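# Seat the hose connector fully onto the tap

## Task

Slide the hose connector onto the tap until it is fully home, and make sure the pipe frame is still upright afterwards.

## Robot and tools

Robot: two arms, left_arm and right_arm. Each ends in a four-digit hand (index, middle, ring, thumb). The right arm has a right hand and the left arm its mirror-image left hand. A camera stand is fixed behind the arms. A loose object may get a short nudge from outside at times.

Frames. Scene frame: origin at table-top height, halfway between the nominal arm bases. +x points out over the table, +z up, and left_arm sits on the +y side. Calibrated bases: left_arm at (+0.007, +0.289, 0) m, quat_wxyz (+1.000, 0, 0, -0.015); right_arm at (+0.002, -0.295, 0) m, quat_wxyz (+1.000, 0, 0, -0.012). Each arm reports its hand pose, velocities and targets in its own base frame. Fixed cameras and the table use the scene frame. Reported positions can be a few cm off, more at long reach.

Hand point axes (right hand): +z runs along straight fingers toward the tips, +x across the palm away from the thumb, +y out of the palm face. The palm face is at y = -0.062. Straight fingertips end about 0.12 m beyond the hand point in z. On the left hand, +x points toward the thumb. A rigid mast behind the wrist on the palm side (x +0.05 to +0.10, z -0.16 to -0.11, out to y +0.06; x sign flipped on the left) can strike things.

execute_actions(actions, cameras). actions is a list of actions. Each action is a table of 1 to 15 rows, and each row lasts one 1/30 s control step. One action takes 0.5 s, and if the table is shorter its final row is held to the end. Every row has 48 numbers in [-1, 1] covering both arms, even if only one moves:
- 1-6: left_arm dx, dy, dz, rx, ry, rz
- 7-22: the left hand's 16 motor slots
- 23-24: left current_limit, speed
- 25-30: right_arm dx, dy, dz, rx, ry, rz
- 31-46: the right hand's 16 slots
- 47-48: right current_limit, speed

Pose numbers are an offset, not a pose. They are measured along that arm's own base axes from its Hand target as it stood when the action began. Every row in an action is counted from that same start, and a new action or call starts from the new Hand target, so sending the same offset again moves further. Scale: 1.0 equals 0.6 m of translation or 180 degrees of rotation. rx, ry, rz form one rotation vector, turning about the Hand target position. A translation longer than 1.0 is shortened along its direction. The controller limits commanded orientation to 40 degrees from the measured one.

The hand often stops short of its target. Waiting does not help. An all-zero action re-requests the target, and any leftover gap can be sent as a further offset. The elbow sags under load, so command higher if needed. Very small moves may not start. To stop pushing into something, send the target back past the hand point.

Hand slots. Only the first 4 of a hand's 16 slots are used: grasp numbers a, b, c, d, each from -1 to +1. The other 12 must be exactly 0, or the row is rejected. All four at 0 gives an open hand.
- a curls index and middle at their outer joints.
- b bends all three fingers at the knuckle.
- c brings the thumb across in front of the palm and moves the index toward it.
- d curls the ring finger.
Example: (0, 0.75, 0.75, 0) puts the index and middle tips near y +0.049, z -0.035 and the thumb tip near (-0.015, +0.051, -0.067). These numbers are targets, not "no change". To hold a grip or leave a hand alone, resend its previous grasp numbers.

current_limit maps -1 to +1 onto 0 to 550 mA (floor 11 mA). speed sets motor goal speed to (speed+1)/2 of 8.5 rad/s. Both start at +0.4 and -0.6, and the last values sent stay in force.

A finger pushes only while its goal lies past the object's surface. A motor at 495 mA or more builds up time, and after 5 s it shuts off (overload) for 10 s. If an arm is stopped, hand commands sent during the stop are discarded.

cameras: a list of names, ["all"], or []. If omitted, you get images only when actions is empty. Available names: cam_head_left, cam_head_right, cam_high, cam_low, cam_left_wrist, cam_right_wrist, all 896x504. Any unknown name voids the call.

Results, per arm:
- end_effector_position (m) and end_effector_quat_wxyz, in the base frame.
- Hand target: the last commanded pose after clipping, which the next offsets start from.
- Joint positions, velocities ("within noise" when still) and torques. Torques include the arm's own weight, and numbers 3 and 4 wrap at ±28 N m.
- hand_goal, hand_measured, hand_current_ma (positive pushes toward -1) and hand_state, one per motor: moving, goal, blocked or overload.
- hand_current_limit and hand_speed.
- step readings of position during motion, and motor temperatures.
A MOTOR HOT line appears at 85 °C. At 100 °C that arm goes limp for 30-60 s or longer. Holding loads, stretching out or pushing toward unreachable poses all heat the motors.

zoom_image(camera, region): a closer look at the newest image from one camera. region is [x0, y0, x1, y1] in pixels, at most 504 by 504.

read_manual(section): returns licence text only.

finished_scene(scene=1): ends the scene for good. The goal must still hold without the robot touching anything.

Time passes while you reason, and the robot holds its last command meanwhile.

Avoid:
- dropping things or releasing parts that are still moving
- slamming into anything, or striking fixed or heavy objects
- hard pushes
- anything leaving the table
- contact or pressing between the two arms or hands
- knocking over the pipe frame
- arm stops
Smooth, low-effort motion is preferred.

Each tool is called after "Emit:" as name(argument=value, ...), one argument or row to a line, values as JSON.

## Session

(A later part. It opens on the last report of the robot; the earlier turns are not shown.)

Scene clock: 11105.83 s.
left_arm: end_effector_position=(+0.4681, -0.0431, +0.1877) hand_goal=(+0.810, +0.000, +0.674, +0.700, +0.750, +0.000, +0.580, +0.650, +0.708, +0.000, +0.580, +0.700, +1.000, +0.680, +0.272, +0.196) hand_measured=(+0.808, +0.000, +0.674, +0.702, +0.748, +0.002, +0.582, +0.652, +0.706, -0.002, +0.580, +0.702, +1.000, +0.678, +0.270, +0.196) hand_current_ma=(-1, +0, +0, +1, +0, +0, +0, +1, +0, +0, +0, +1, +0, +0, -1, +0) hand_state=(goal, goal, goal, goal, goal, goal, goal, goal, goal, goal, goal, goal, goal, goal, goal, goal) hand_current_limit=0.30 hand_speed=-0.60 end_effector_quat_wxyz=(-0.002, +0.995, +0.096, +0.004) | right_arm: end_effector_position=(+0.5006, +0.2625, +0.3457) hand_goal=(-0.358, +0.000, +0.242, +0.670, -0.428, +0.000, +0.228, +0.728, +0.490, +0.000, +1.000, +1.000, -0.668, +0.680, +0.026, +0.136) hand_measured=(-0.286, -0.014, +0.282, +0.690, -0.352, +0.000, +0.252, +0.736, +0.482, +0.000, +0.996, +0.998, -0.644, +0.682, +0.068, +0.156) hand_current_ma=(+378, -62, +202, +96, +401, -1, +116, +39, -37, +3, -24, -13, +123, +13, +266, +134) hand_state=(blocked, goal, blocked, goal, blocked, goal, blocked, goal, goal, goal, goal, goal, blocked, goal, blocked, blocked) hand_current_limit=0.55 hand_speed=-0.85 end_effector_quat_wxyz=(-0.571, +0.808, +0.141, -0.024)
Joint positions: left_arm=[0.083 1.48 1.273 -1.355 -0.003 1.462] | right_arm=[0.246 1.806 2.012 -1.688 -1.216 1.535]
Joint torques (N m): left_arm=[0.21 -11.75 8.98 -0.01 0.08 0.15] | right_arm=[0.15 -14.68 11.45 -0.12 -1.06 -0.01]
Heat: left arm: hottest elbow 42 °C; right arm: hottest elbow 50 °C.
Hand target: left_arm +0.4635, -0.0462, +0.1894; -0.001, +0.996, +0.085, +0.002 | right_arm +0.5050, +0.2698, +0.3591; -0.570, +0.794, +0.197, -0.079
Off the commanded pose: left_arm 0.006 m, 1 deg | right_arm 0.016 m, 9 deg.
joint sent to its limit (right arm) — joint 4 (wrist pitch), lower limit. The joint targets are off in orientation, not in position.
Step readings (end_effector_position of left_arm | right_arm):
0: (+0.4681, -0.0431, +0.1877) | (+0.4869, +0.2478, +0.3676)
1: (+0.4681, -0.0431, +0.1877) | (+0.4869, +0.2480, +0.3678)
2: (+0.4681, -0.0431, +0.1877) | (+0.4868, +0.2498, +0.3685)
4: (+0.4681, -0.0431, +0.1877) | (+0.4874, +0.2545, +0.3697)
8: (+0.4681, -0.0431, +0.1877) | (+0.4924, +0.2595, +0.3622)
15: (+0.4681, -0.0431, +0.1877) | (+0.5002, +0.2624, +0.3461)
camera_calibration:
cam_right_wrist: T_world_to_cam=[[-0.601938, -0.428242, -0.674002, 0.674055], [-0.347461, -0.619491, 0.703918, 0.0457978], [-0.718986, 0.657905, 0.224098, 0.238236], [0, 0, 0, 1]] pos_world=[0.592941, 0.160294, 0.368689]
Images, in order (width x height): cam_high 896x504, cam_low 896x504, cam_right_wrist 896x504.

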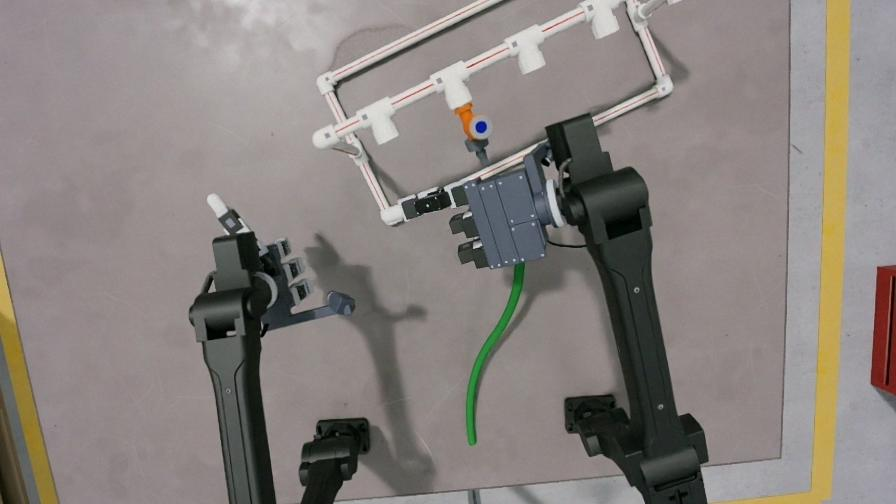

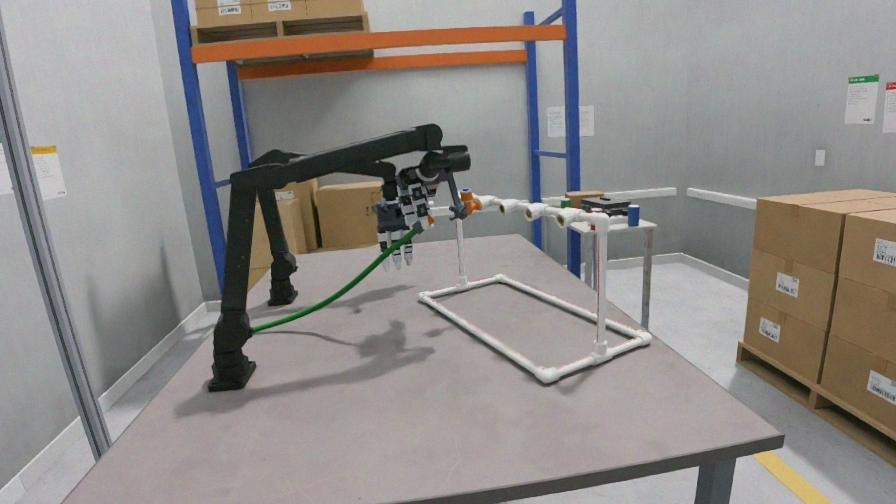

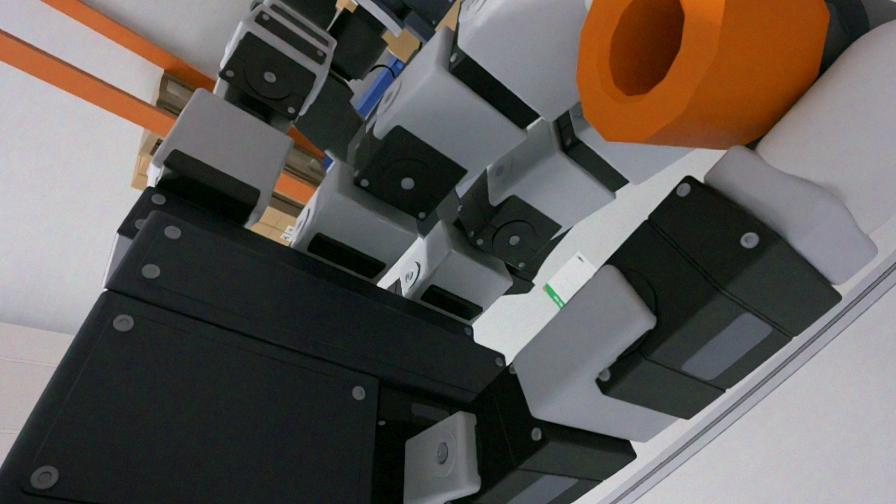

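Emit:
execute_actions(
  actions=[],
  cameras=["cam_left_wrist","cam_head_left","cam_head_right"],
)

Scene clock: 11158.73 s.
left_arm: end_effector_position=(+0.4681, -0.0431, +0.1877) hand_goal=(+0.810, +0.000, +0.674, +0.700, +0.750, +0.000, +0.580, +0.650, +0.708, +0.000, +0.580, +0.700, +1.000, +0.680, +0.272, +0.196) hand_measured=(+0.808, +0.000, +0.674, +0.702, +0.748, +0.002, +0.582, +0.652, +0.706, -0.002, +0.580, +0.702, +1.000, +0.678, +0.270, +0.196) hand_current_ma=(-1, +0, +0, +1, +0, +0, +0, +1, +0, +0, +0, +1, +0, +0, -1, +0) hand_state=(goal, goal, goal, goal, goal, goal, goal, goal, goal, goal, goal, goal, goal, goal, goal, goal) hand_current_limit=0.30 hand_speed=-0.60 end_effector_quat_wxyz=(-0.002, +0.995, +0.096, +0.004) | right_arm: end_effector_position=(+0.5005, +0.2627, +0.3457) hand_goal=(-0.358, +0.000, +0.242, +0.670, -0.428, +0.000, +0.228, +0.728, +0.490, +0.000, +1.000, +1.000, -0.668, +0.680, +0.026, +0.136) hand_measured=(-0.286, -0.014, +0.282, +0.690, -0.352, +0.000, +0.252, +0.736, +0.482, +0.000, +0.996, +0.998, -0.644, +0.682, +0.068, +0.156) hand_current_ma=(+378, -62, +202, +96, +401, -1, +116, +39, -37, +3, -24, -13, +123, +13, +266, +134) hand_state=(blocked, goal, blocked, goal, blocked, goal, blocked, goal, goal, goal, goal, goal, blocked, goal, blocked, blocked) hand_current_limit=0.55 hand_speed=-0.85 end_effector_quat_wxyz=(-0.571, +0.808, +0.141, -0.024)
Joint positions: left_arm=[0.083 1.48 1.273 -1.355 -0.003 1.462] | right_arm=[0.247 1.806 2.012 -1.688 -1.216 1.535]
Joint velocities: within noise
Joint torques (N m): left_arm=[0.5 -11.22 8.92 0.06 0.07 0.18] | right_arm=[0.09 -14.68 11.43 -0.1 -1.06 -0.04]
Motor temperatures (°C): left_arm=[26 33 42 26 28 26] | right_arm=[26 38 50 26 28 25]
Heat: left arm: hottest elbow 42 °C; right arm: hottest elbow 50 °C.
Hand target: left_arm +0.4635, -0.0462, +0.1894; -0.001, +0.996, +0.085, +0.002 | right_arm +0.5049, +0.2700, +0.3591; -0.570, +0.794, +0.197, -0.079
Off the commanded pose: left_arm 0.006 m, 1 deg | right_arm 0.016 m, 9 deg.
camera_calibration:
cam_left_wrist: T_world_to_cam=[[-0.892169, 0.451191, 0.0214673, 0.397566], [0.333344, 0.625582, 0.705357, -0.305355], [0.304821, 0.636454, -0.708527, 0.146092], [0, 0, 0, 1]] pos_world=[0.411952, -0.0813346, 0.31036]
Images, in order (width x height): cam_head_left 896x504, cam_head_right 896x504, cam_left_wrist 896x504.

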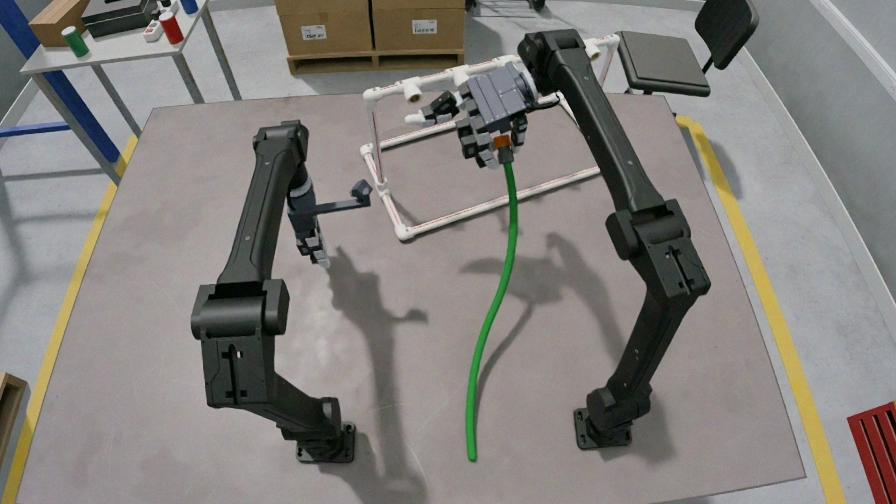

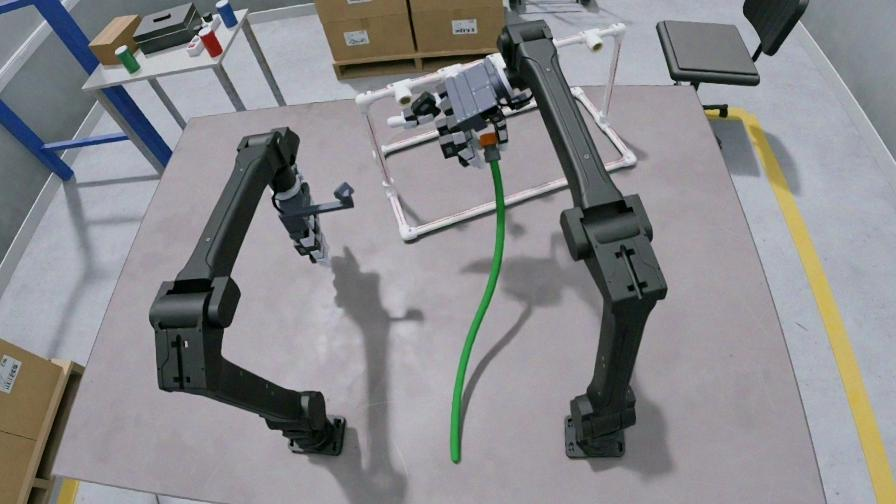

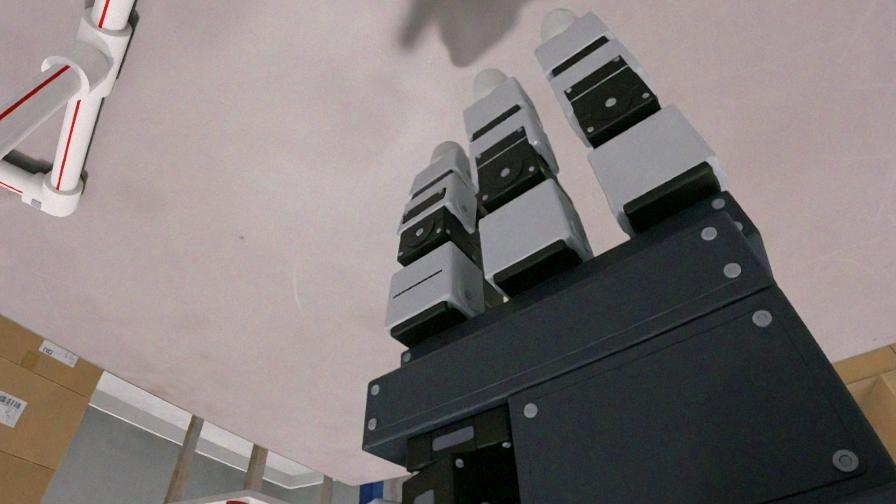

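Emit:
zoom_image(
  camera="cam_head_right",
  region=[430, 90, 540, 190],
)

Emit:
zoom_image(
  camera="cam_head_left",
  region=[450, 90, 560, 190],
)

Emit:
zoom_image(
  camera="cam_low",
  region=[402, 196, 442, 240],
)

Scaled by 4.582.

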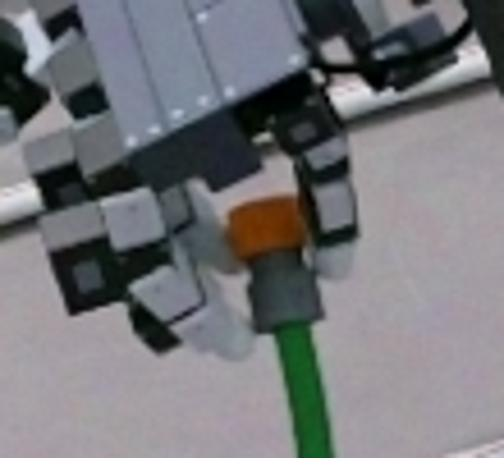

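Scaled by 4.582.

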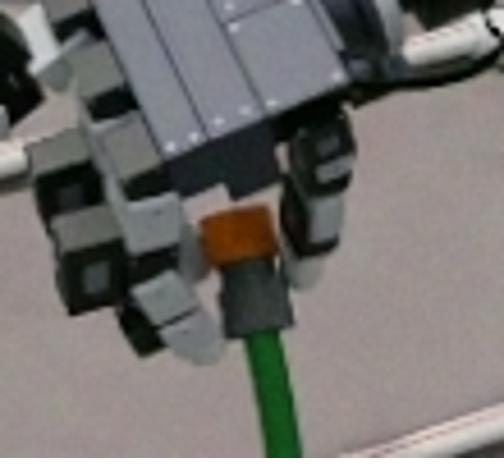

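This scene's latest camera images include none from cam_low. They are from: cam_head_left, cam_head_right, cam_left_wrist. cam_low's image comes with the result of a call that names it in "cameras".

Emit:
execute_actions(
  actions=[
    [[0,0,0,0,0,0,0,0,-0.17,0,0,0,0,0,0,0,0,0,0,0,0,0,0.3,-0.6,-0.075,-0.02,0.02,0,0,0,0.15,0.56,0.82,-0.8,0,0,0,0,0,0,0,0,0,0,0,0,0.55,-0.85]],
    [[0,0,0,0,0,0,0,0,-0.17,0,0,0,0,0,0,0,0,0,0,0,0,0,0.3,-0.6,-0.07,-0.08,0.04,0,0,0,0.15,0.56,0.82,-0.8,0,0,0,0,0,0,0,0,0,0,0,0,0.55,-0.85]],
    [[0,0,0,0,0,0,0,0,-0.17,0,0,0,0,0,0,0,0,0,0,0,0,0,0.3,-0.6,-0.05,-0.1,0.04,0,0,0,0.15,0.56,0.82,-0.8,0,0,0,0,0,0,0,0,0,0,0,0,0.55,-0.85]],
  ],
  cameras=["cam_high"],
)

Scene clock: 11312.60 s.
left_arm: end_effector_position=(+0.4681, -0.0431, +0.1877) hand_goal=(+0.810, +0.000, +0.674, +0.700, +0.750, +0.000, +0.580, +0.650, +0.708, +0.000, +0.580, +0.700, +1.000, +0.680, +0.272, +0.196) hand_measured=(+0.808, +0.000, +0.674, +0.702, +0.748, +0.002, +0.582, +0.652, +0.706, -0.002, +0.580, +0.702, +1.000, +0.678, +0.270, +0.196) hand_current_ma=(-1, +0, +0, +1, +0, +0, +0, +1, +0, +0, +0, +1, +0, +0, -1, +0) hand_state=(goal, goal, goal, goal, goal, goal, goal, goal, goal, goal, goal, goal, goal, goal, goal, goal) hand_current_limit=0.30 hand_speed=-0.60 end_effector_quat_wxyz=(-0.002, +0.995, +0.096, +0.004) | right_arm: end_effector_position=(+0.3919, +0.1517, +0.4166) hand_goal=(-0.358, +0.000, +0.242, +0.670, -0.428, +0.000, +0.228, +0.728, +0.490, +0.000, +1.000, +1.000, -0.668, +0.680, +0.026, +0.136) hand_measured=(-0.290, -0.012, +0.282, +0.690, -0.354, +0.000, +0.252, +0.736, +0.482, +0.000, +0.996, +0.998, -0.652, +0.682, +0.068, +0.156) hand_current_ma=(+362, -48, +201, +96, +397, +3, +116, +39, -38, +3, -24, -13, +80, +13, +267, +136) hand_state=(blocked, goal, blocked, goal, blocked, goal, blocked, goal, goal, goal, goal, goal, goal, goal, blocked, blocked) hand_current_limit=0.55 hand_speed=-0.85 end_effector_quat_wxyz=(-0.557, +0.821, +0.099, +0.079)
Joint positions: left_arm=[0.083 1.48 1.273 -1.355 -0.003 1.462] | right_arm=[0.059 1.368 1.687 -1.688 -1.187 1.525]
Joint torques (N m): left_arm=[0.26 -11.28 9.03 0.13 0.07 0.15] | right_arm=[-0.97 -9.64 7.99 0.1 -0.98 0.02]
Heat: left arm: hottest elbow 42 °C; right arm: hottest elbow 51 °C.
Hand target: left_arm +0.4635, -0.0462, +0.1894; -0.001, +0.996, +0.085, +0.002 | right_arm +0.3880, +0.1498, +0.4190; -0.570, +0.794, +0.197, -0.079
Off the commanded pose: left_arm 0.006 m, 1 deg | right_arm 0.005 m, 22 deg.
joint sent to its limit (right arm) — joint 4 (wrist pitch), lower limit. The joint targets are off in orientation, not in position.
Step readings (end_effector_position of left_arm | right_arm):
0: (+0.4681, -0.0431, +0.1877) | (+0.5005, +0.2627, +0.3457)
1: (+0.4681, -0.0431, +0.1877) | (+0.5005, +0.2627, +0.3457)
2: (+0.4681, -0.0431, +0.1877) | (+0.5005, +0.2627, +0.3457)
4: (+0.4681, -0.0431, +0.1877) | (+0.4970, +0.2618, +0.3444)
8: (+0.4681, -0.0431, +0.1877) | (+0.4818, +0.2581, +0.3446)
15: (+0.4681, -0.0431, +0.1877) | (+0.4700, +0.2555, +0.3617)
16: (+0.4681, -0.0431, +0.1877) | (+0.4692, +0.2553, +0.3632)
17: (+0.4681, -0.0431, +0.1877) | (+0.4661, +0.2545, +0.3634)
19: (+0.4681, -0.0431, +0.1877) | (+0.4567, +0.2480, +0.3616)
23: (+0.4681, -0.0431, +0.1877) | (+0.4357, +0.2325, +0.3672)
30: (+0.4681, -0.0431, +0.1877) | (+0.4224, +0.2144, +0.3944)
31: (+0.4681, -0.0431, +0.1877) | (+0.4215, +0.2137, +0.3960)
32: (+0.4681, -0.0431, +0.1877) | (+0.4202, +0.2104, +0.3963)
34: (+0.4681, -0.0431, +0.1877) | (+0.4139, +0.2027, +0.3937)
38: (+0.4681, -0.0431, +0.1877) | (+0.4050, +0.1726, +0.3961)
45: (+0.4681, -0.0431, +0.1877) | (+0.3944, +0.1518, +0.4177)
Images, in order (width x height): cam_high 896x504.

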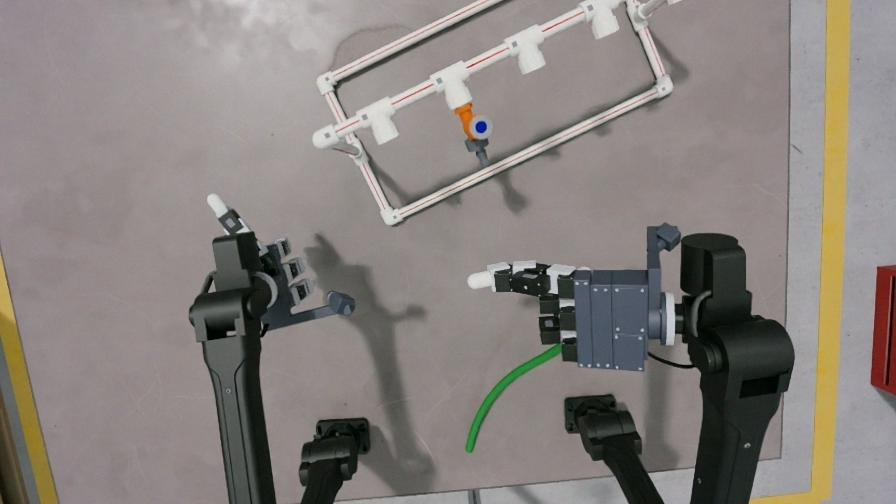

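Emit:
execute_actions(
  actions=[
    [[0,0,0,-0.0292,-0.0344,0.07,0,0,-0.17,0,0,0,0,0,0,0,0,0,0,0,0,0,0.3,-0.6,-0.03,-0.1,0.0,0,0,0,0.15,0.56,0.82,-0.8,0,0,0,0,0,0,0,0,0,0,0,0,0.55,-0.85]],
    [[-0.03,0,0.01,-0.0292,-0.0344,0.07,0,0,-0.17,0,0,0,0,0,0,0,0,0,0,0,0,0,0.3,-0.6,0,-0.08,0.0,0,0,0,0.15,0.56,0.82,-0.8,0,0,0,0,0,0,0,0,0,0,0,0,0.55,-0.85]],
    [[-0.03,0,0.01,-0.0292,-0.0344,0.07,0,0,-0.17,0,0,0,0,0,0,0,0,0,0,0,0,0,0.3,-0.6,0,0,0,0,0,0,0.15,0.56,0.82,-0.8,0,0,0,0,0,0,0,0,0,0,0,0,0.55,-0.85]],
  ],
  cameras=["cam_high","cam_low"],
)

Scene clock: 11329.57 s.
left_arm: end_effector_position=(+0.4269, -0.0436, +0.1999) hand_goal=(+0.810, +0.000, +0.674, +0.700, +0.750, +0.000, +0.580, +0.650, +0.708, +0.000, +0.580, +0.700, +1.000, +0.680, +0.272, +0.196) hand_measured=(+0.810, +0.000, +0.674, +0.702, +0.750, +0.002, +0.582, +0.652, +0.708, -0.002, +0.580, +0.702, +1.000, +0.678, +0.270, +0.196) hand_current_ma=(+0, +0, +0, +1, +0, +0, +0, +1, +0, +0, +0, +1, +0, +0, -1, +0) hand_state=(goal, goal, goal, goal, goal, goal, goal, goal, goal, goal, goal, goal, goal, goal, goal, goal) hand_current_limit=0.30 hand_speed=-0.60 end_effector_quat_wxyz=(+0.143, +0.896, +0.396, +0.140) | right_arm: end_effector_position=(+0.3771, +0.0406, +0.4119) hand_goal=(-0.358, +0.000, +0.242, +0.670, -0.428, +0.000, +0.228, +0.728, +0.490, +0.000, +1.000, +1.000, -0.668, +0.680, +0.026, +0.136) hand_measured=(-0.290, -0.010, +0.282, +0.690, -0.354, +0.002, +0.252, +0.736, +0.482, +0.000, +0.996, +0.998, -0.652, +0.682, +0.068, +0.156) hand_current_ma=(+360, -46, +201, +96, +397, +4, +116, +39, -38, +3, -24, -13, +79, +13, +267, +136) hand_state=(blocked, goal, blocked, goal, blocked, goal, blocked, goal, goal, goal, goal, goal, goal, goal, blocked, blocked) hand_current_limit=0.55 hand_speed=-0.85 end_effector_quat_wxyz=(-0.505, +0.845, +0.017, +0.176)
Joint positions: left_arm=[0.067 1.064 0.798 -0.938 0.17 0.774] | right_arm=[-0.207 1.24 1.579 -1.688 -1.116 1.461]
Joint torques (N m): left_arm=[-0.03 -7 9.02 1.89 0.05 -0.17] | right_arm=[-0.5 -8.88 8.08 0.16 -0.78 -0.18]
Heat: left arm: hottest elbow 42 °C; right arm: hottest elbow 49 °C.
Hand target: left_arm +0.4276, -0.0462, +0.2014; +0.146, +0.893, +0.400, +0.147 | right_arm +0.3700, +0.0419, +0.4191; -0.570, +0.794, +0.197, -0.079
Off the commanded pose: left_arm 0.003 m, 1 deg | right_arm 0.010 m, 37 deg.
joint sent to its limit (right arm) — joint 4 (wrist pitch), lower limit. The joint targets are off in orientation, not in position.
Step readings (end_effector_position of left_arm | right_arm):
0: (+0.4681, -0.0431, +0.1877) | (+0.3919, +0.1517, +0.4166)
1: (+0.4680, -0.0435, +0.1878) | (+0.3919, +0.1517, +0.4164)
2: (+0.4682, -0.0458, +0.1879) | (+0.3916, +0.1501, +0.4155)
4: (+0.4665, -0.0509, +0.1858) | (+0.3882, +0.1409, +0.4101)
8: (+0.4561, -0.0537, +0.1804) | (+0.3828, +0.1084, +0.4041)
15: (+0.4614, -0.0513, +0.1871) | (+0.3755, +0.0911, +0.4152)
16: (+0.4619, -0.0513, +0.1871) | (+0.3749, +0.0911, +0.4160)
17: (+0.4627, -0.0525, +0.1876) | (+0.3747, +0.0895, +0.4162)
19: (+0.4575, -0.0546, +0.1856) | (+0.3741, +0.0822, +0.4150)
23: (+0.4386, -0.0545, +0.1840) | (+0.3752, +0.0552, +0.4117)
30: (+0.4435, -0.0495, +0.1969) | (+0.3771, +0.0415, +0.4117)
31: (+0.4443, -0.0490, +0.1968) | (+0.3771, +0.0413, +0.4117)
32: (+0.4451, -0.0488, +0.1963) | (+0.3771, +0.0413, +0.4118)
34: (+0.4401, -0.0492, +0.1932) | (+0.3770, +0.0411, +0.4120)
38: (+0.4222, -0.0469, +0.1899) | (+0.3770, +0.0409, +0.4121)
45: (+0.4262, -0.0453, +0.2030) | (+0.3771, +0.0406, +0.4119)
Images, in order (width x height): cam_high 896x504, cam_low 896x504.

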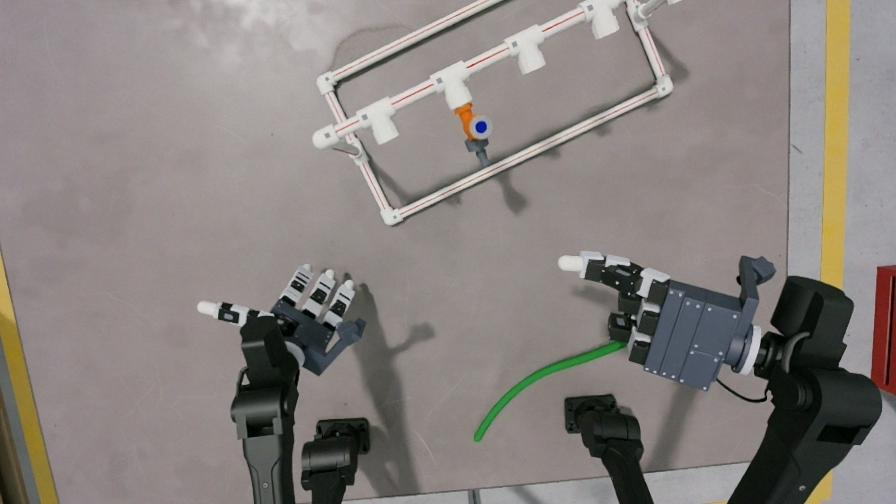

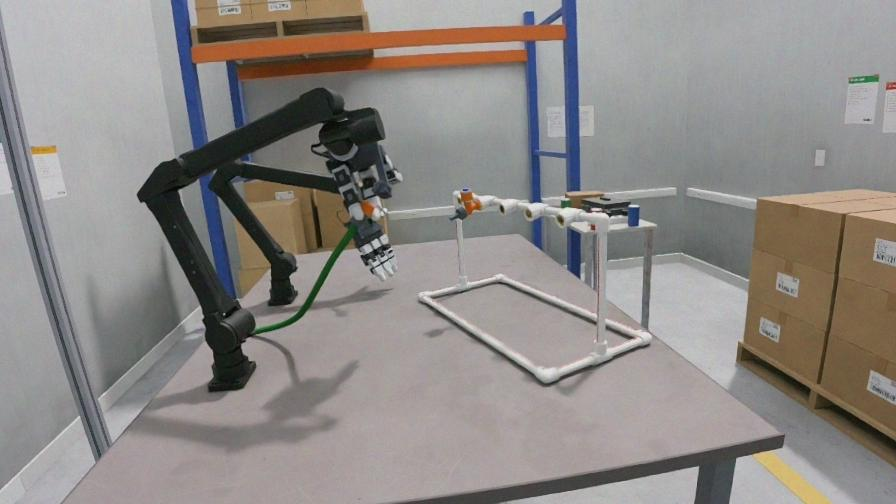

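Emit:
execute_actions(
  actions=[
    [[0,-0.04,0.02,-0.0292,-0.0344,0.07,0,0,-0.17,0,0,0,0,0,0,0,0,0,0,0,0,0,0.3,-0.6,0,0,0,0,0,0,0.15,0.56,0.82,-0.8,0,0,0,0,0,0,0,0,0,0,0,0,0.55,-0.85]],
    [[0.02,-0.05,0.02,-0.0292,-0.0344,0.07,0,0,-0.17,0,0,0,0,0,0,0,0,0,0,0,0,0,0.3,-0.6,0,0,0,0,0,0,0.15,0.56,0.82,-0.8,0,0,0,0,0,0,0,0,0,0,0,0,0.55,-0.85]],
    [[0.03,-0.05,0.01,-0.0292,-0.0344,0.07,0,0,-0.17,0,0,0,0,0,0,0,0,0,0,0,0,0,0.3,-0.6,0,0,0,0,0,0,0.15,0.56,0.82,-0.8,0,0,0,0,0,0,0,0,0,0,0,0,0.55,-0.85]],
  ],
  cameras=["cam_high","cam_low"],
)

Scene clock: 11338.97 s.
left_arm: end_effector_position=(+0.4493, -0.1226, +0.2149) hand_goal=(+0.810, +0.000, +0.674, +0.700, +0.750, +0.000, +0.580, +0.650, +0.708, +0.000, +0.580, +0.700, +1.000, +0.680, +0.272, +0.196) hand_measured=(+0.814, +0.000, +0.674, +0.702, +0.754, +0.000, +0.582, +0.652, +0.712, -0.002, +0.580, +0.702, +1.000, +0.678, +0.270, +0.196) hand_current_ma=(+1, +0, +0, +1, +2, +0, +0, +1, +2, +0, +0, +1, +0, +0, -1, +0) hand_state=(goal, goal, goal, goal, goal, goal, goal, goal, goal, goal, goal, goal, goal, goal, goal, goal) hand_current_limit=0.30 hand_speed=-0.60 end_effector_quat_wxyz=(+0.250, +0.665, +0.651, +0.266) | right_arm: end_effector_position=(+0.3772, +0.0405, +0.4119) hand_goal=(-0.358, +0.000, +0.242, +0.670, -0.428, +0.000, +0.228, +0.728, +0.490, +0.000, +1.000, +1.000, -0.668, +0.680, +0.026, +0.136) hand_measured=(-0.290, -0.010, +0.282, +0.690, -0.354, +0.002, +0.252, +0.736, +0.482, +0.000, +0.996, +0.998, -0.652, +0.682, +0.068, +0.156) hand_current_ma=(+360, -46, +201, +96, +397, +4, +116, +39, -38, +3, -24, -13, +79, +13, +267, +136) hand_state=(blocked, goal, blocked, goal, blocked, goal, blocked, goal, goal, goal, goal, goal, goal, goal, blocked, blocked) hand_current_limit=0.55 hand_speed=-0.85 end_effector_quat_wxyz=(-0.505, +0.845, +0.017, +0.176)
Joint positions: left_arm=[-0.495 1.102 0.676 -0.466 -0.342 -0.352] | right_arm=[-0.207 1.24 1.579 -1.688 -1.116 1.461]
Joint torques (N m): left_arm=[-0.38 -5.95 11.93 2.3 -0.5 -0.16] | right_arm=[-0.5 -8.88 8.08 0.17 -0.78 -0.18]
Heat: left arm: hottest elbow 41 °C; right arm: hottest elbow 48 °C.
Hand target: left_arm +0.4575, -0.1302, +0.2313; +0.270, +0.654, +0.653, +0.271 | right_arm +0.3700, +0.0419, +0.4191; -0.570, +0.794, +0.197, -0.079
Off the commanded pose: left_arm 0.020 m, 3 deg | right_arm 0.010 m, 37 deg.
joint sent to its limit (right arm) — joint 4 (wrist pitch), lower limit. The joint targets are off in orientation, not in position.
Step readings (end_effector_position of left_arm | right_arm):
0: (+0.4270, -0.0436, +0.1999) | (+0.3771, +0.0406, +0.4119)
1: (+0.4271, -0.0436, +0.1999) | (+0.3771, +0.0406, +0.4119)
2: (+0.4280, -0.0445, +0.1999) | (+0.3771, +0.0406, +0.4119)
4: (+0.4282, -0.0501, +0.2009) | (+0.3771, +0.0406, +0.4119)
8: (+0.4213, -0.0705, +0.2057) | (+0.3772, +0.0406, +0.4119)
15: (+0.4261, -0.0711, +0.2140) | (+0.3772, +0.0405, +0.4119)
16: (+0.4268, -0.0699, +0.2139) | (+0.3772, +0.0405, +0.4119)
17: (+0.4282, -0.0697, +0.2141) | (+0.3772, +0.0405, +0.4119)
19: (+0.4318, -0.0752, +0.2157) | (+0.3772, +0.0405, +0.4119)
23: (+0.4327, -0.1015, +0.2210) | (+0.3772, +0.0405, +0.4119)
30: (+0.4373, -0.1013, +0.2303) | (+0.3772, +0.0405, +0.4119)
31: (+0.4379, -0.0999, +0.2305) | (+0.3772, +0.0405, +0.4119)
32: (+0.4394, -0.0988, +0.2320) | (+0.3772, +0.0405, +0.4119)
34: (+0.4443, -0.1025, +0.2348) | (+0.3772, +0.0405, +0.4119)
38: (+0.4471, -0.1292, +0.2286) | (+0.3772, +0.0405, +0.4119)
45: (+0.4498, -0.1285, +0.2149) | (+0.3772, +0.0405, +0.4119)
Images, in order (width x height): cam_high 896x504, cam_low 896x504.

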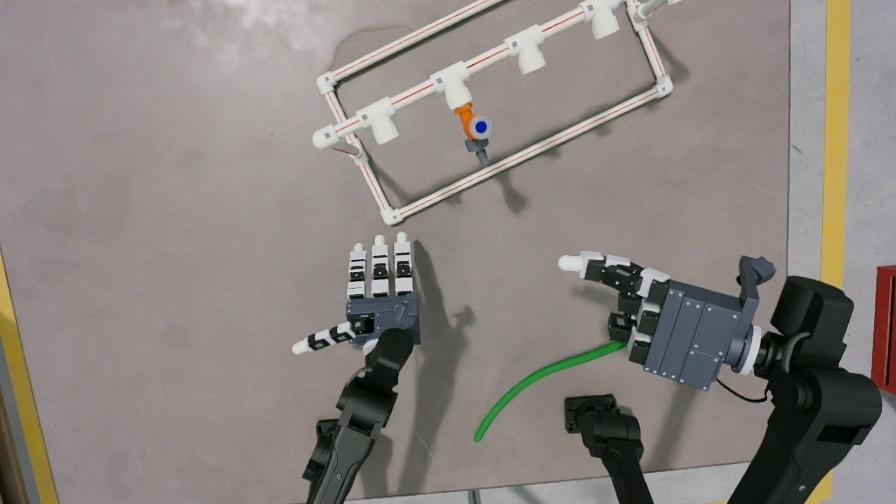

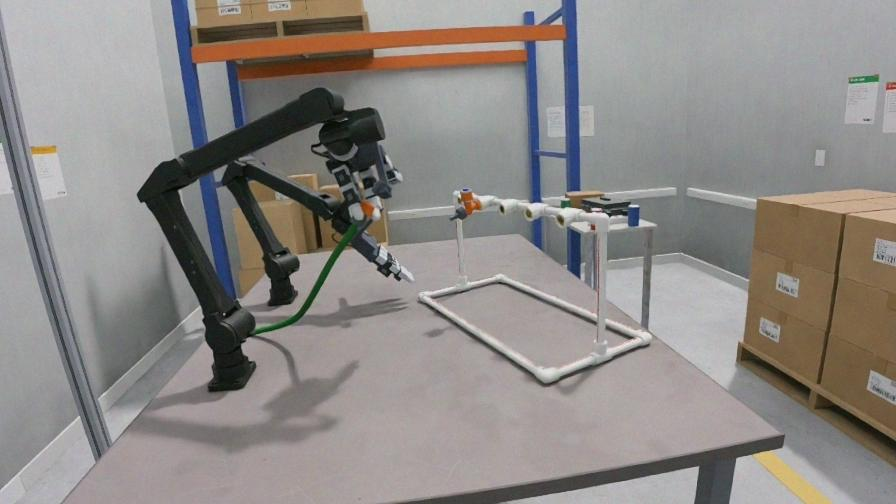

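Emit:
execute_actions(
  actions=[
    [[0.09,-0.033,0.01,0,0,0,0,0,-0.17,0,0,0,0,0,0,0,0,0,0,0,0,0,0.4,-0.6,0,0,0,0,0,0,0.15,0.56,0.82,-0.8,0,0,0,0,0,0,0,0,0,0,0,0,0.55,-0.85]],
    [[0.09,-0.033,0.0,0,0,0,0,0,-0.17,0,0,0,0,0,0,0,0,0,0,0,0,0,0.4,-0.6,0,0,0,0,0,0,0.15,0.56,0.82,-0.8,0,0,0,0,0,0,0,0,0,0,0,0,0.55,-0.85]],
  ],
  cameras=["cam_high","cam_low"],
)

Scene clock: 11370.20 s.
left_arm: end_effector_position=(+0.5382, -0.1617, +0.1983) hand_goal=(+0.810, +0.000, +0.674, +0.700, +0.750, +0.000, +0.580, +0.650, +0.708, +0.000, +0.580, +0.700, +1.000, +0.680, +0.272, +0.196) hand_measured=(+0.814, +0.000, +0.674, +0.702, +0.754, +0.000, +0.582, +0.652, +0.712, -0.002, +0.580, +0.702, +1.000, +0.678, +0.270, +0.196) hand_current_ma=(+2, +0, +0, +1, +2, +0, +0, +1, +2, +0, +0, +1, +0, +0, -1, +0) hand_state=(goal, goal, goal, goal, goal, goal, goal, goal, goal, goal, goal, goal, goal, goal, goal, goal) hand_current_limit=0.40 hand_speed=-0.60 end_effector_quat_wxyz=(+0.236, +0.667, +0.658, +0.257) | right_arm: end_effector_position=(+0.3772, +0.0405, +0.4119) hand_goal=(-0.358, +0.000, +0.242, +0.670, -0.428, +0.000, +0.228, +0.728, +0.490, +0.000, +1.000, +1.000, -0.668, +0.680, +0.026, +0.136) hand_measured=(-0.290, -0.010, +0.282, +0.690, -0.354, +0.002, +0.252, +0.736, +0.482, +0.000, +0.996, +0.998, -0.652, +0.682, +0.068, +0.156) hand_current_ma=(+360, -46, +201, +96, +397, +4, +116, +39, -38, +3, -24, -13, +79, +13, +267, +136) hand_state=(blocked, goal, blocked, goal, blocked, goal, blocked, goal, goal, goal, goal, goal, goal, goal, blocked, blocked) hand_current_limit=0.55 hand_speed=-0.85 end_effector_quat_wxyz=(-0.505, +0.845, +0.017, +0.176)
Joint positions: left_arm=[-0.477 1.403 0.905 -0.426 -0.327 -0.353] | right_arm=[-0.207 1.24 1.579 -1.688 -1.116 1.461]
Joint torques (N m): left_arm=[2.08 -9.88 15.58 2.07 -0.29 0.15] | right_arm=[-0.44 -8.88 8.09 0.14 -0.78 -0.17]
Heat: left arm: hottest elbow 43 °C; right arm: hottest elbow 47 °C.
Hand target: left_arm +0.5656, -0.1698, +0.2375; +0.270, +0.654, +0.653, +0.271 | right_arm +0.3700, +0.0419, +0.4191; -0.570, +0.794, +0.197, -0.079
Off the commanded pose: left_arm 0.048 m, 5 deg | right_arm 0.010 m, 37 deg.
joint sent to its limit (right arm) — joint 4 (wrist pitch), lower limit. The joint targets are off in orientation, not in position.
Step readings (end_effector_position of left_arm | right_arm):
0: (+0.4493, -0.1226, +0.2149) | (+0.3772, +0.0405, +0.4119)
1: (+0.4494, -0.1226, +0.2147) | (+0.3772, +0.0405, +0.4119)
2: (+0.4501, -0.1230, +0.2136) | (+0.3772, +0.0405, +0.4119)
4: (+0.4560, -0.1261, +0.2085) | (+0.3772, +0.0405, +0.4119)
8: (+0.4742, -0.1364, +0.1951) | (+0.3772, +0.0405, +0.4119)
15: (+0.4835, -0.1417, +0.1945) | (+0.3772, +0.0405, +0.4119)
16: (+0.4843, -0.1420, +0.1958) | (+0.3772, +0.0405, +0.4119)
17: (+0.4861, -0.1427, +0.1969) | (+0.3772, +0.0405, +0.4119)
19: (+0.4964, -0.1472, +0.1998) | (+0.3772, +0.0405, +0.4119)
23: (+0.5248, -0.1582, +0.2042) | (+0.3772, +0.0405, +0.4119)
30: (+0.5380, -0.1618, +0.1992) | (+0.3772, +0.0405, +0.4119)
Images, in order (width x height): cam_high 896x504, cam_low 896x504.

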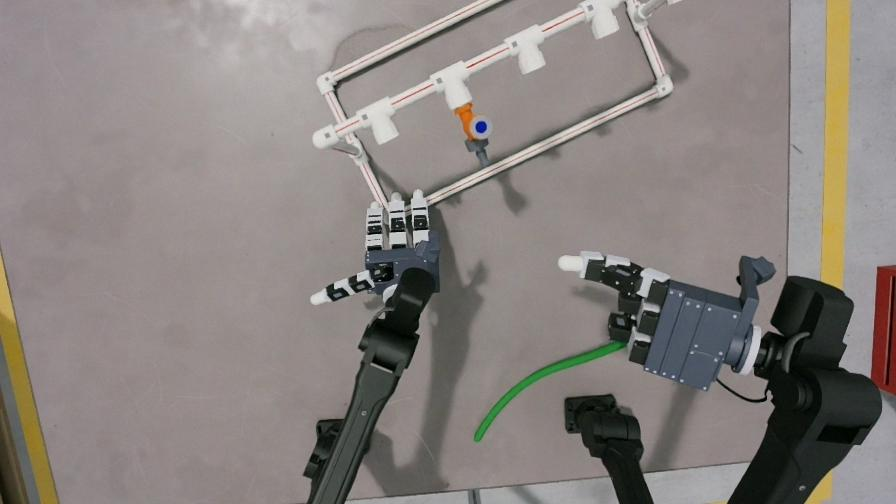

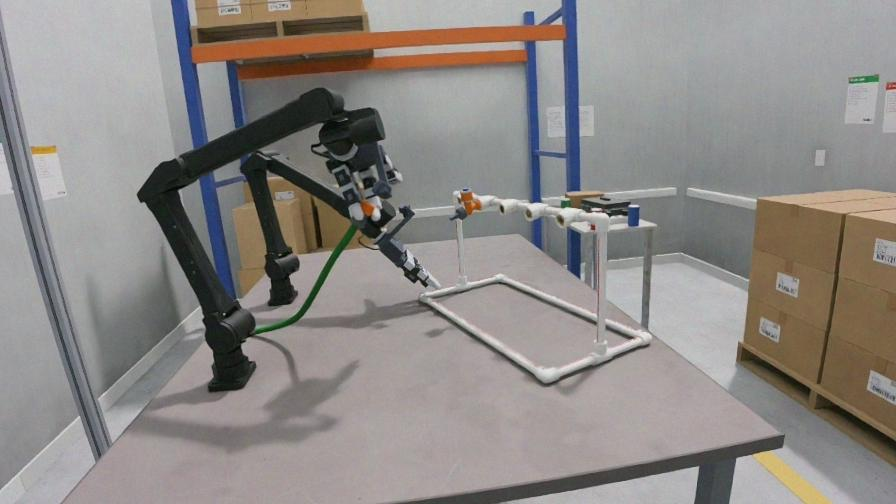

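Emit:
execute_actions(
  actions=[
    [[0.075,-0.03,0.025,0,0,0,0,0,-0.17,0,0,0,0,0,0,0,0,0,0,0,0,0,0.4,-0.6,0,0,0,0,0,0,0.15,0.56,0.82,-0.8,0,0,0,0,0,0,0,0,0,0,0,0,0.55,-0.85]],
    [[0.05,-0.02,0.01,0,0,0,0,0,-0.17,0,0,0,0,0,0,0,0,0,0,0,0,0,0.4,-0.6,0,0,0,0,0,0,0.15,0.56,0.82,-0.8,0,0,0,0,0,0,0,0,0,0,0,0,0.55,-0.85]],
  ],
  cameras=["cam_high","cam_low"],
)

Scene clock: 11379.80 s.
left_arm: end_effector_position=(+0.6173, -0.1944, +0.2237) hand_goal=(+0.810, +0.000, +0.674, +0.700, +0.750, +0.000, +0.580, +0.650, +0.708, +0.000, +0.580, +0.700, +1.000, +0.680, +0.272, +0.196) hand_measured=(+0.814, +0.000, +0.674, +0.702, +0.756, +0.000, +0.582, +0.652, +0.714, -0.002, +0.580, +0.702, +1.000, +0.678, +0.270, +0.196) hand_current_ma=(+2, +0, +0, +1, +2, +0, +0, +1, +2, +0, +0, +1, +0, +0, -1, +0) hand_state=(goal, goal, goal, goal, goal, goal, goal, goal, goal, goal, goal, goal, goal, goal, goal, goal) hand_current_limit=0.40 hand_speed=-0.60 end_effector_quat_wxyz=(+0.247, +0.662, +0.659, +0.260) | right_arm: end_effector_position=(+0.3772, +0.0405, +0.4119) hand_goal=(-0.358, +0.000, +0.242, +0.670, -0.428, +0.000, +0.228, +0.728, +0.490, +0.000, +1.000, +1.000, -0.668, +0.680, +0.026, +0.136) hand_measured=(-0.290, -0.010, +0.282, +0.690, -0.354, +0.002, +0.252, +0.736, +0.482, +0.000, +0.996, +0.998, -0.652, +0.682, +0.068, +0.156) hand_current_ma=(+360, -46, +201, +96, +397, +4, +116, +39, -38, +3, -24, -13, +79, +13, +267, +136) hand_state=(blocked, goal, blocked, goal, blocked, goal, blocked, goal, goal, goal, goal, goal, goal, goal, blocked, blocked) hand_current_limit=0.55 hand_speed=-0.85 end_effector_quat_wxyz=(-0.505, +0.845, +0.017, +0.176)
Joint positions: left_arm=[-0.462 1.583 1.165 -0.48 -0.317 -0.346] | right_arm=[-0.207 1.24 1.579 -1.688 -1.116 1.461]
Joint torques (N m): left_arm=[1.61 -12.63 15.71 1.5 -0.28 0.21] | right_arm=[-0.44 -8.88 8.08 0.16 -0.77 -0.18]
Heat: left arm: hottest elbow 46 °C; right arm: hottest elbow 46 °C.
Hand target: left_arm +0.6405, -0.1997, +0.2584; +0.270, +0.654, +0.653, +0.271 | right_arm +0.3700, +0.0419, +0.4191; -0.570, +0.794, +0.197, -0.079
Off the commanded pose: left_arm 0.042 m, 3 deg | right_arm 0.010 m, 37 deg.
joint sent to its limit (right arm) — joint 4 (wrist pitch), lower limit. The joint targets are off in orientation, not in position.
Step readings (end_effector_position of left_arm | right_arm):
0: (+0.5382, -0.1615, +0.1983) | (+0.3772, +0.0405, +0.4119)
1: (+0.5386, -0.1617, +0.1987) | (+0.3772, +0.0405, +0.4119)
2: (+0.5400, -0.1623, +0.1993) | (+0.3772, +0.0405, +0.4119)
4: (+0.5494, -0.1661, +0.2034) | (+0.3772, +0.0405, +0.4119)
8: (+0.5746, -0.1775, +0.2170) | (+0.3772, +0.0405, +0.4119)
15: (+0.5875, -0.1829, +0.2234) | (+0.3772, +0.0405, +0.4119)
16: (+0.5878, -0.1828, +0.2224) | (+0.3772, +0.0405, +0.4119)
17: (+0.5886, -0.1831, +0.2211) | (+0.3772, +0.0405, +0.4119)
19: (+0.5947, -0.1852, +0.2196) | (+0.3772, +0.0405, +0.4119)
23: (+0.6108, -0.1921, +0.2208) | (+0.3772, +0.0405, +0.4119)
30: (+0.6168, -0.1945, +0.2227) | (+0.3772, +0.0405, +0.4119)
Images, in order (width x height): cam_high 896x504, cam_low 896x504.

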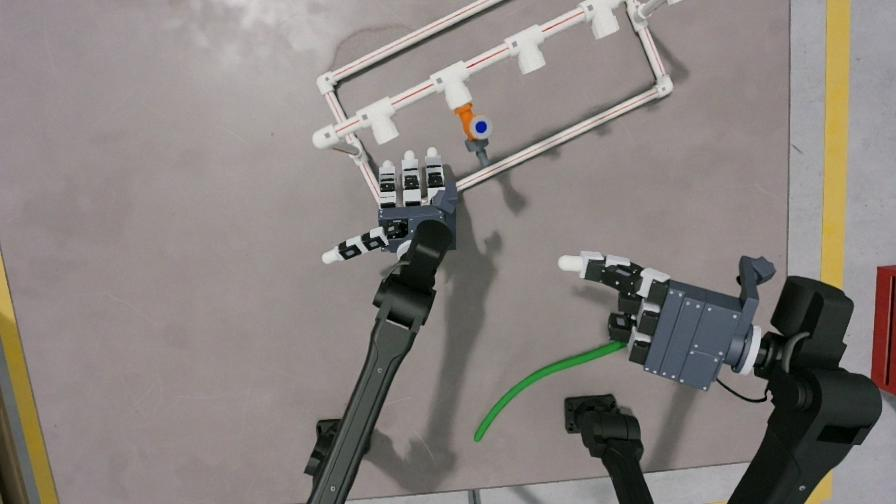

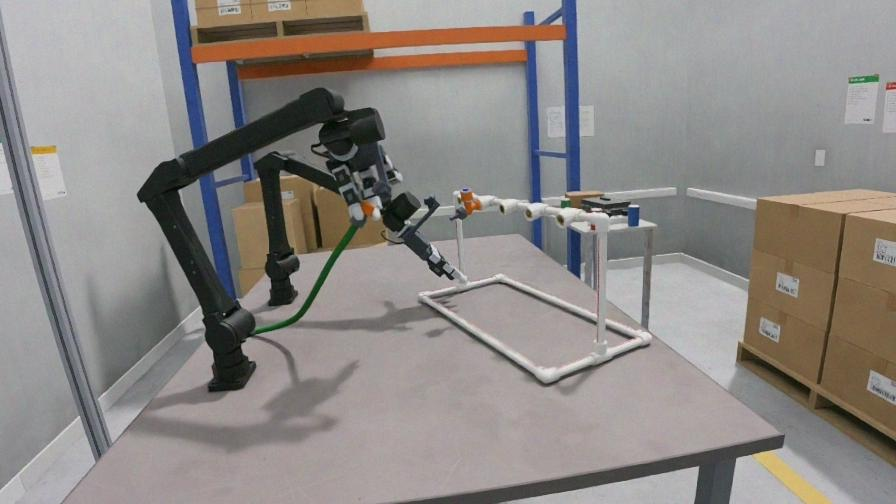

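Emit:
execute_actions(
  actions=[
    [[0.0,0,-0.07,0,0,0,0,0,-0.17,0,0,0,0,0,0,0,0,0,0,0,0,0,0.4,-0.6,0,0,0,0,0,0,0.15,0.56,0.82,-0.8,0,0,0,0,0,0,0,0,0,0,0,0,0.55,-0.85]],
    [[0.0,0,-0.04,0,0,0,0,0,-0.17,0,0,0,0,0,0,0,0,0,0,0,0,0,0.4,-0.6,0,0,0,0,0,0,0.15,0.56,0.82,-0.8,0,0,0,0,0,0,0,0,0,0,0,0,0.55,-0.85]],
  ],
  cameras=["cam_high","cam_low"],
)

Scene clock: 11392.60 s.
left_arm: end_effector_position=(+0.6379, -0.2046, +0.1952) hand_goal=(+0.810, +0.000, +0.674, +0.700, +0.750, +0.000, +0.580, +0.650, +0.708, +0.000, +0.580, +0.700, +1.000, +0.680, +0.272, +0.196) hand_measured=(+0.814, +0.000, +0.674, +0.702, +0.756, +0.000, +0.582, +0.652, +0.714, -0.002, +0.580, +0.702, +1.000, +0.678, +0.270, +0.196) hand_current_ma=(+2, +0, +0, +1, +2, +0, +0, +1, +2, +0, +0, +1, +0, +0, -1, +0) hand_state=(goal, goal, goal, goal, goal, goal, goal, goal, goal, goal, goal, goal, goal, goal, goal, goal) hand_current_limit=0.40 hand_speed=-0.60 end_effector_quat_wxyz=(+0.270, +0.653, +0.656, +0.267) | right_arm: end_effector_position=(+0.3772, +0.0405, +0.4119) hand_goal=(-0.358, +0.000, +0.242, +0.670, -0.428, +0.000, +0.228, +0.728, +0.490, +0.000, +1.000, +1.000, -0.668, +0.680, +0.026, +0.136) hand_measured=(-0.290, -0.010, +0.282, +0.690, -0.354, +0.002, +0.252, +0.736, +0.482, +0.000, +0.996, +0.998, -0.652, +0.682, +0.068, +0.156) hand_current_ma=(+360, -46, +201, +96, +397, +4, +116, +39, -38, +3, -24, -13, +79, +13, +267, +136) hand_state=(blocked, goal, blocked, goal, blocked, goal, blocked, goal, goal, goal, goal, goal, goal, goal, blocked, blocked) hand_current_limit=0.55 hand_speed=-0.85 end_effector_quat_wxyz=(-0.505, +0.845, +0.017, +0.176)
Joint positions: left_arm=[-0.462 1.669 1.16 -0.338 -0.316 -0.346] | right_arm=[-0.207 1.24 1.579 -1.688 -1.116 1.461]
Joint torques (N m): left_arm=[1.32 -13.92 8.88 2.39 -0.28 0.2] | right_arm=[-0.5 -8.88 8.08 0.17 -0.77 -0.18]
Motor temperatures (°C): left_arm=[26 33 49 26 28 27] | right_arm=[26 36 46 26 28 25]
Heat: left arm: hottest elbow 49 °C; right arm: hottest elbow 46 °C.
Hand target: left_arm +0.6405, -0.1998, +0.1924; +0.270, +0.654, +0.653, +0.271 | right_arm +0.3700, +0.0419, +0.4191; -0.570, +0.794, +0.197, -0.079
Off the commanded pose: left_arm 0.006 m, 1 deg | right_arm 0.010 m, 37 deg.
joint sent to its limit (right arm) — joint 4 (wrist pitch), lower limit. The joint targets are off in orientation, not in position.
Step readings (end_effector_position of left_arm | right_arm):
0: (+0.6173, -0.1945, +0.2232) | (+0.3772, +0.0405, +0.4119)
1: (+0.6174, -0.1945, +0.2230) | (+0.3772, +0.0405, +0.4119)
2: (+0.6178, -0.1947, +0.2225) | (+0.3772, +0.0405, +0.4119)
4: (+0.6210, -0.1963, +0.2218) | (+0.3772, +0.0405, +0.4119)
8: (+0.6279, -0.1998, +0.2113) | (+0.3772, +0.0405, +0.4119)
15: (+0.6308, -0.2011, +0.2000) | (+0.3772, +0.0405, +0.4119)
16: (+0.6310, -0.2012, +0.2004) | (+0.3772, +0.0405, +0.4119)
17: (+0.6318, -0.2016, +0.2014) | (+0.3772, +0.0405, +0.4119)
19: (+0.6340, -0.2027, +0.2035) | (+0.3772, +0.0405, +0.4119)
23: (+0.6377, -0.2045, +0.2027) | (+0.3772, +0.0405, +0.4119)
30: (+0.6383, -0.2048, +0.1962) | (+0.3772, +0.0405, +0.4119)
Images, in order (width x height): cam_high 896x504, cam_low 896x504.

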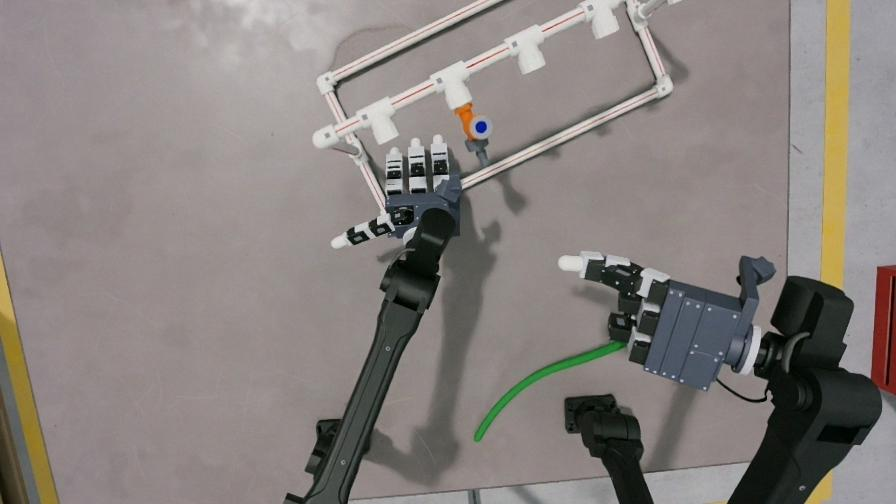

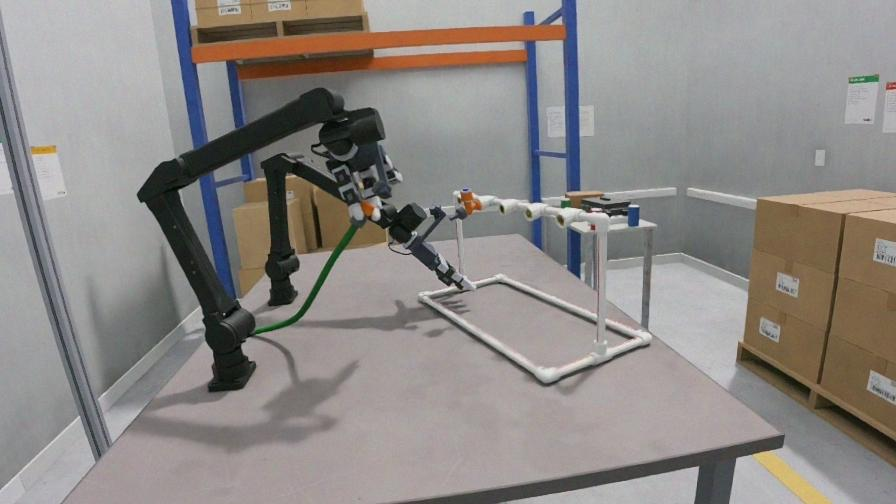

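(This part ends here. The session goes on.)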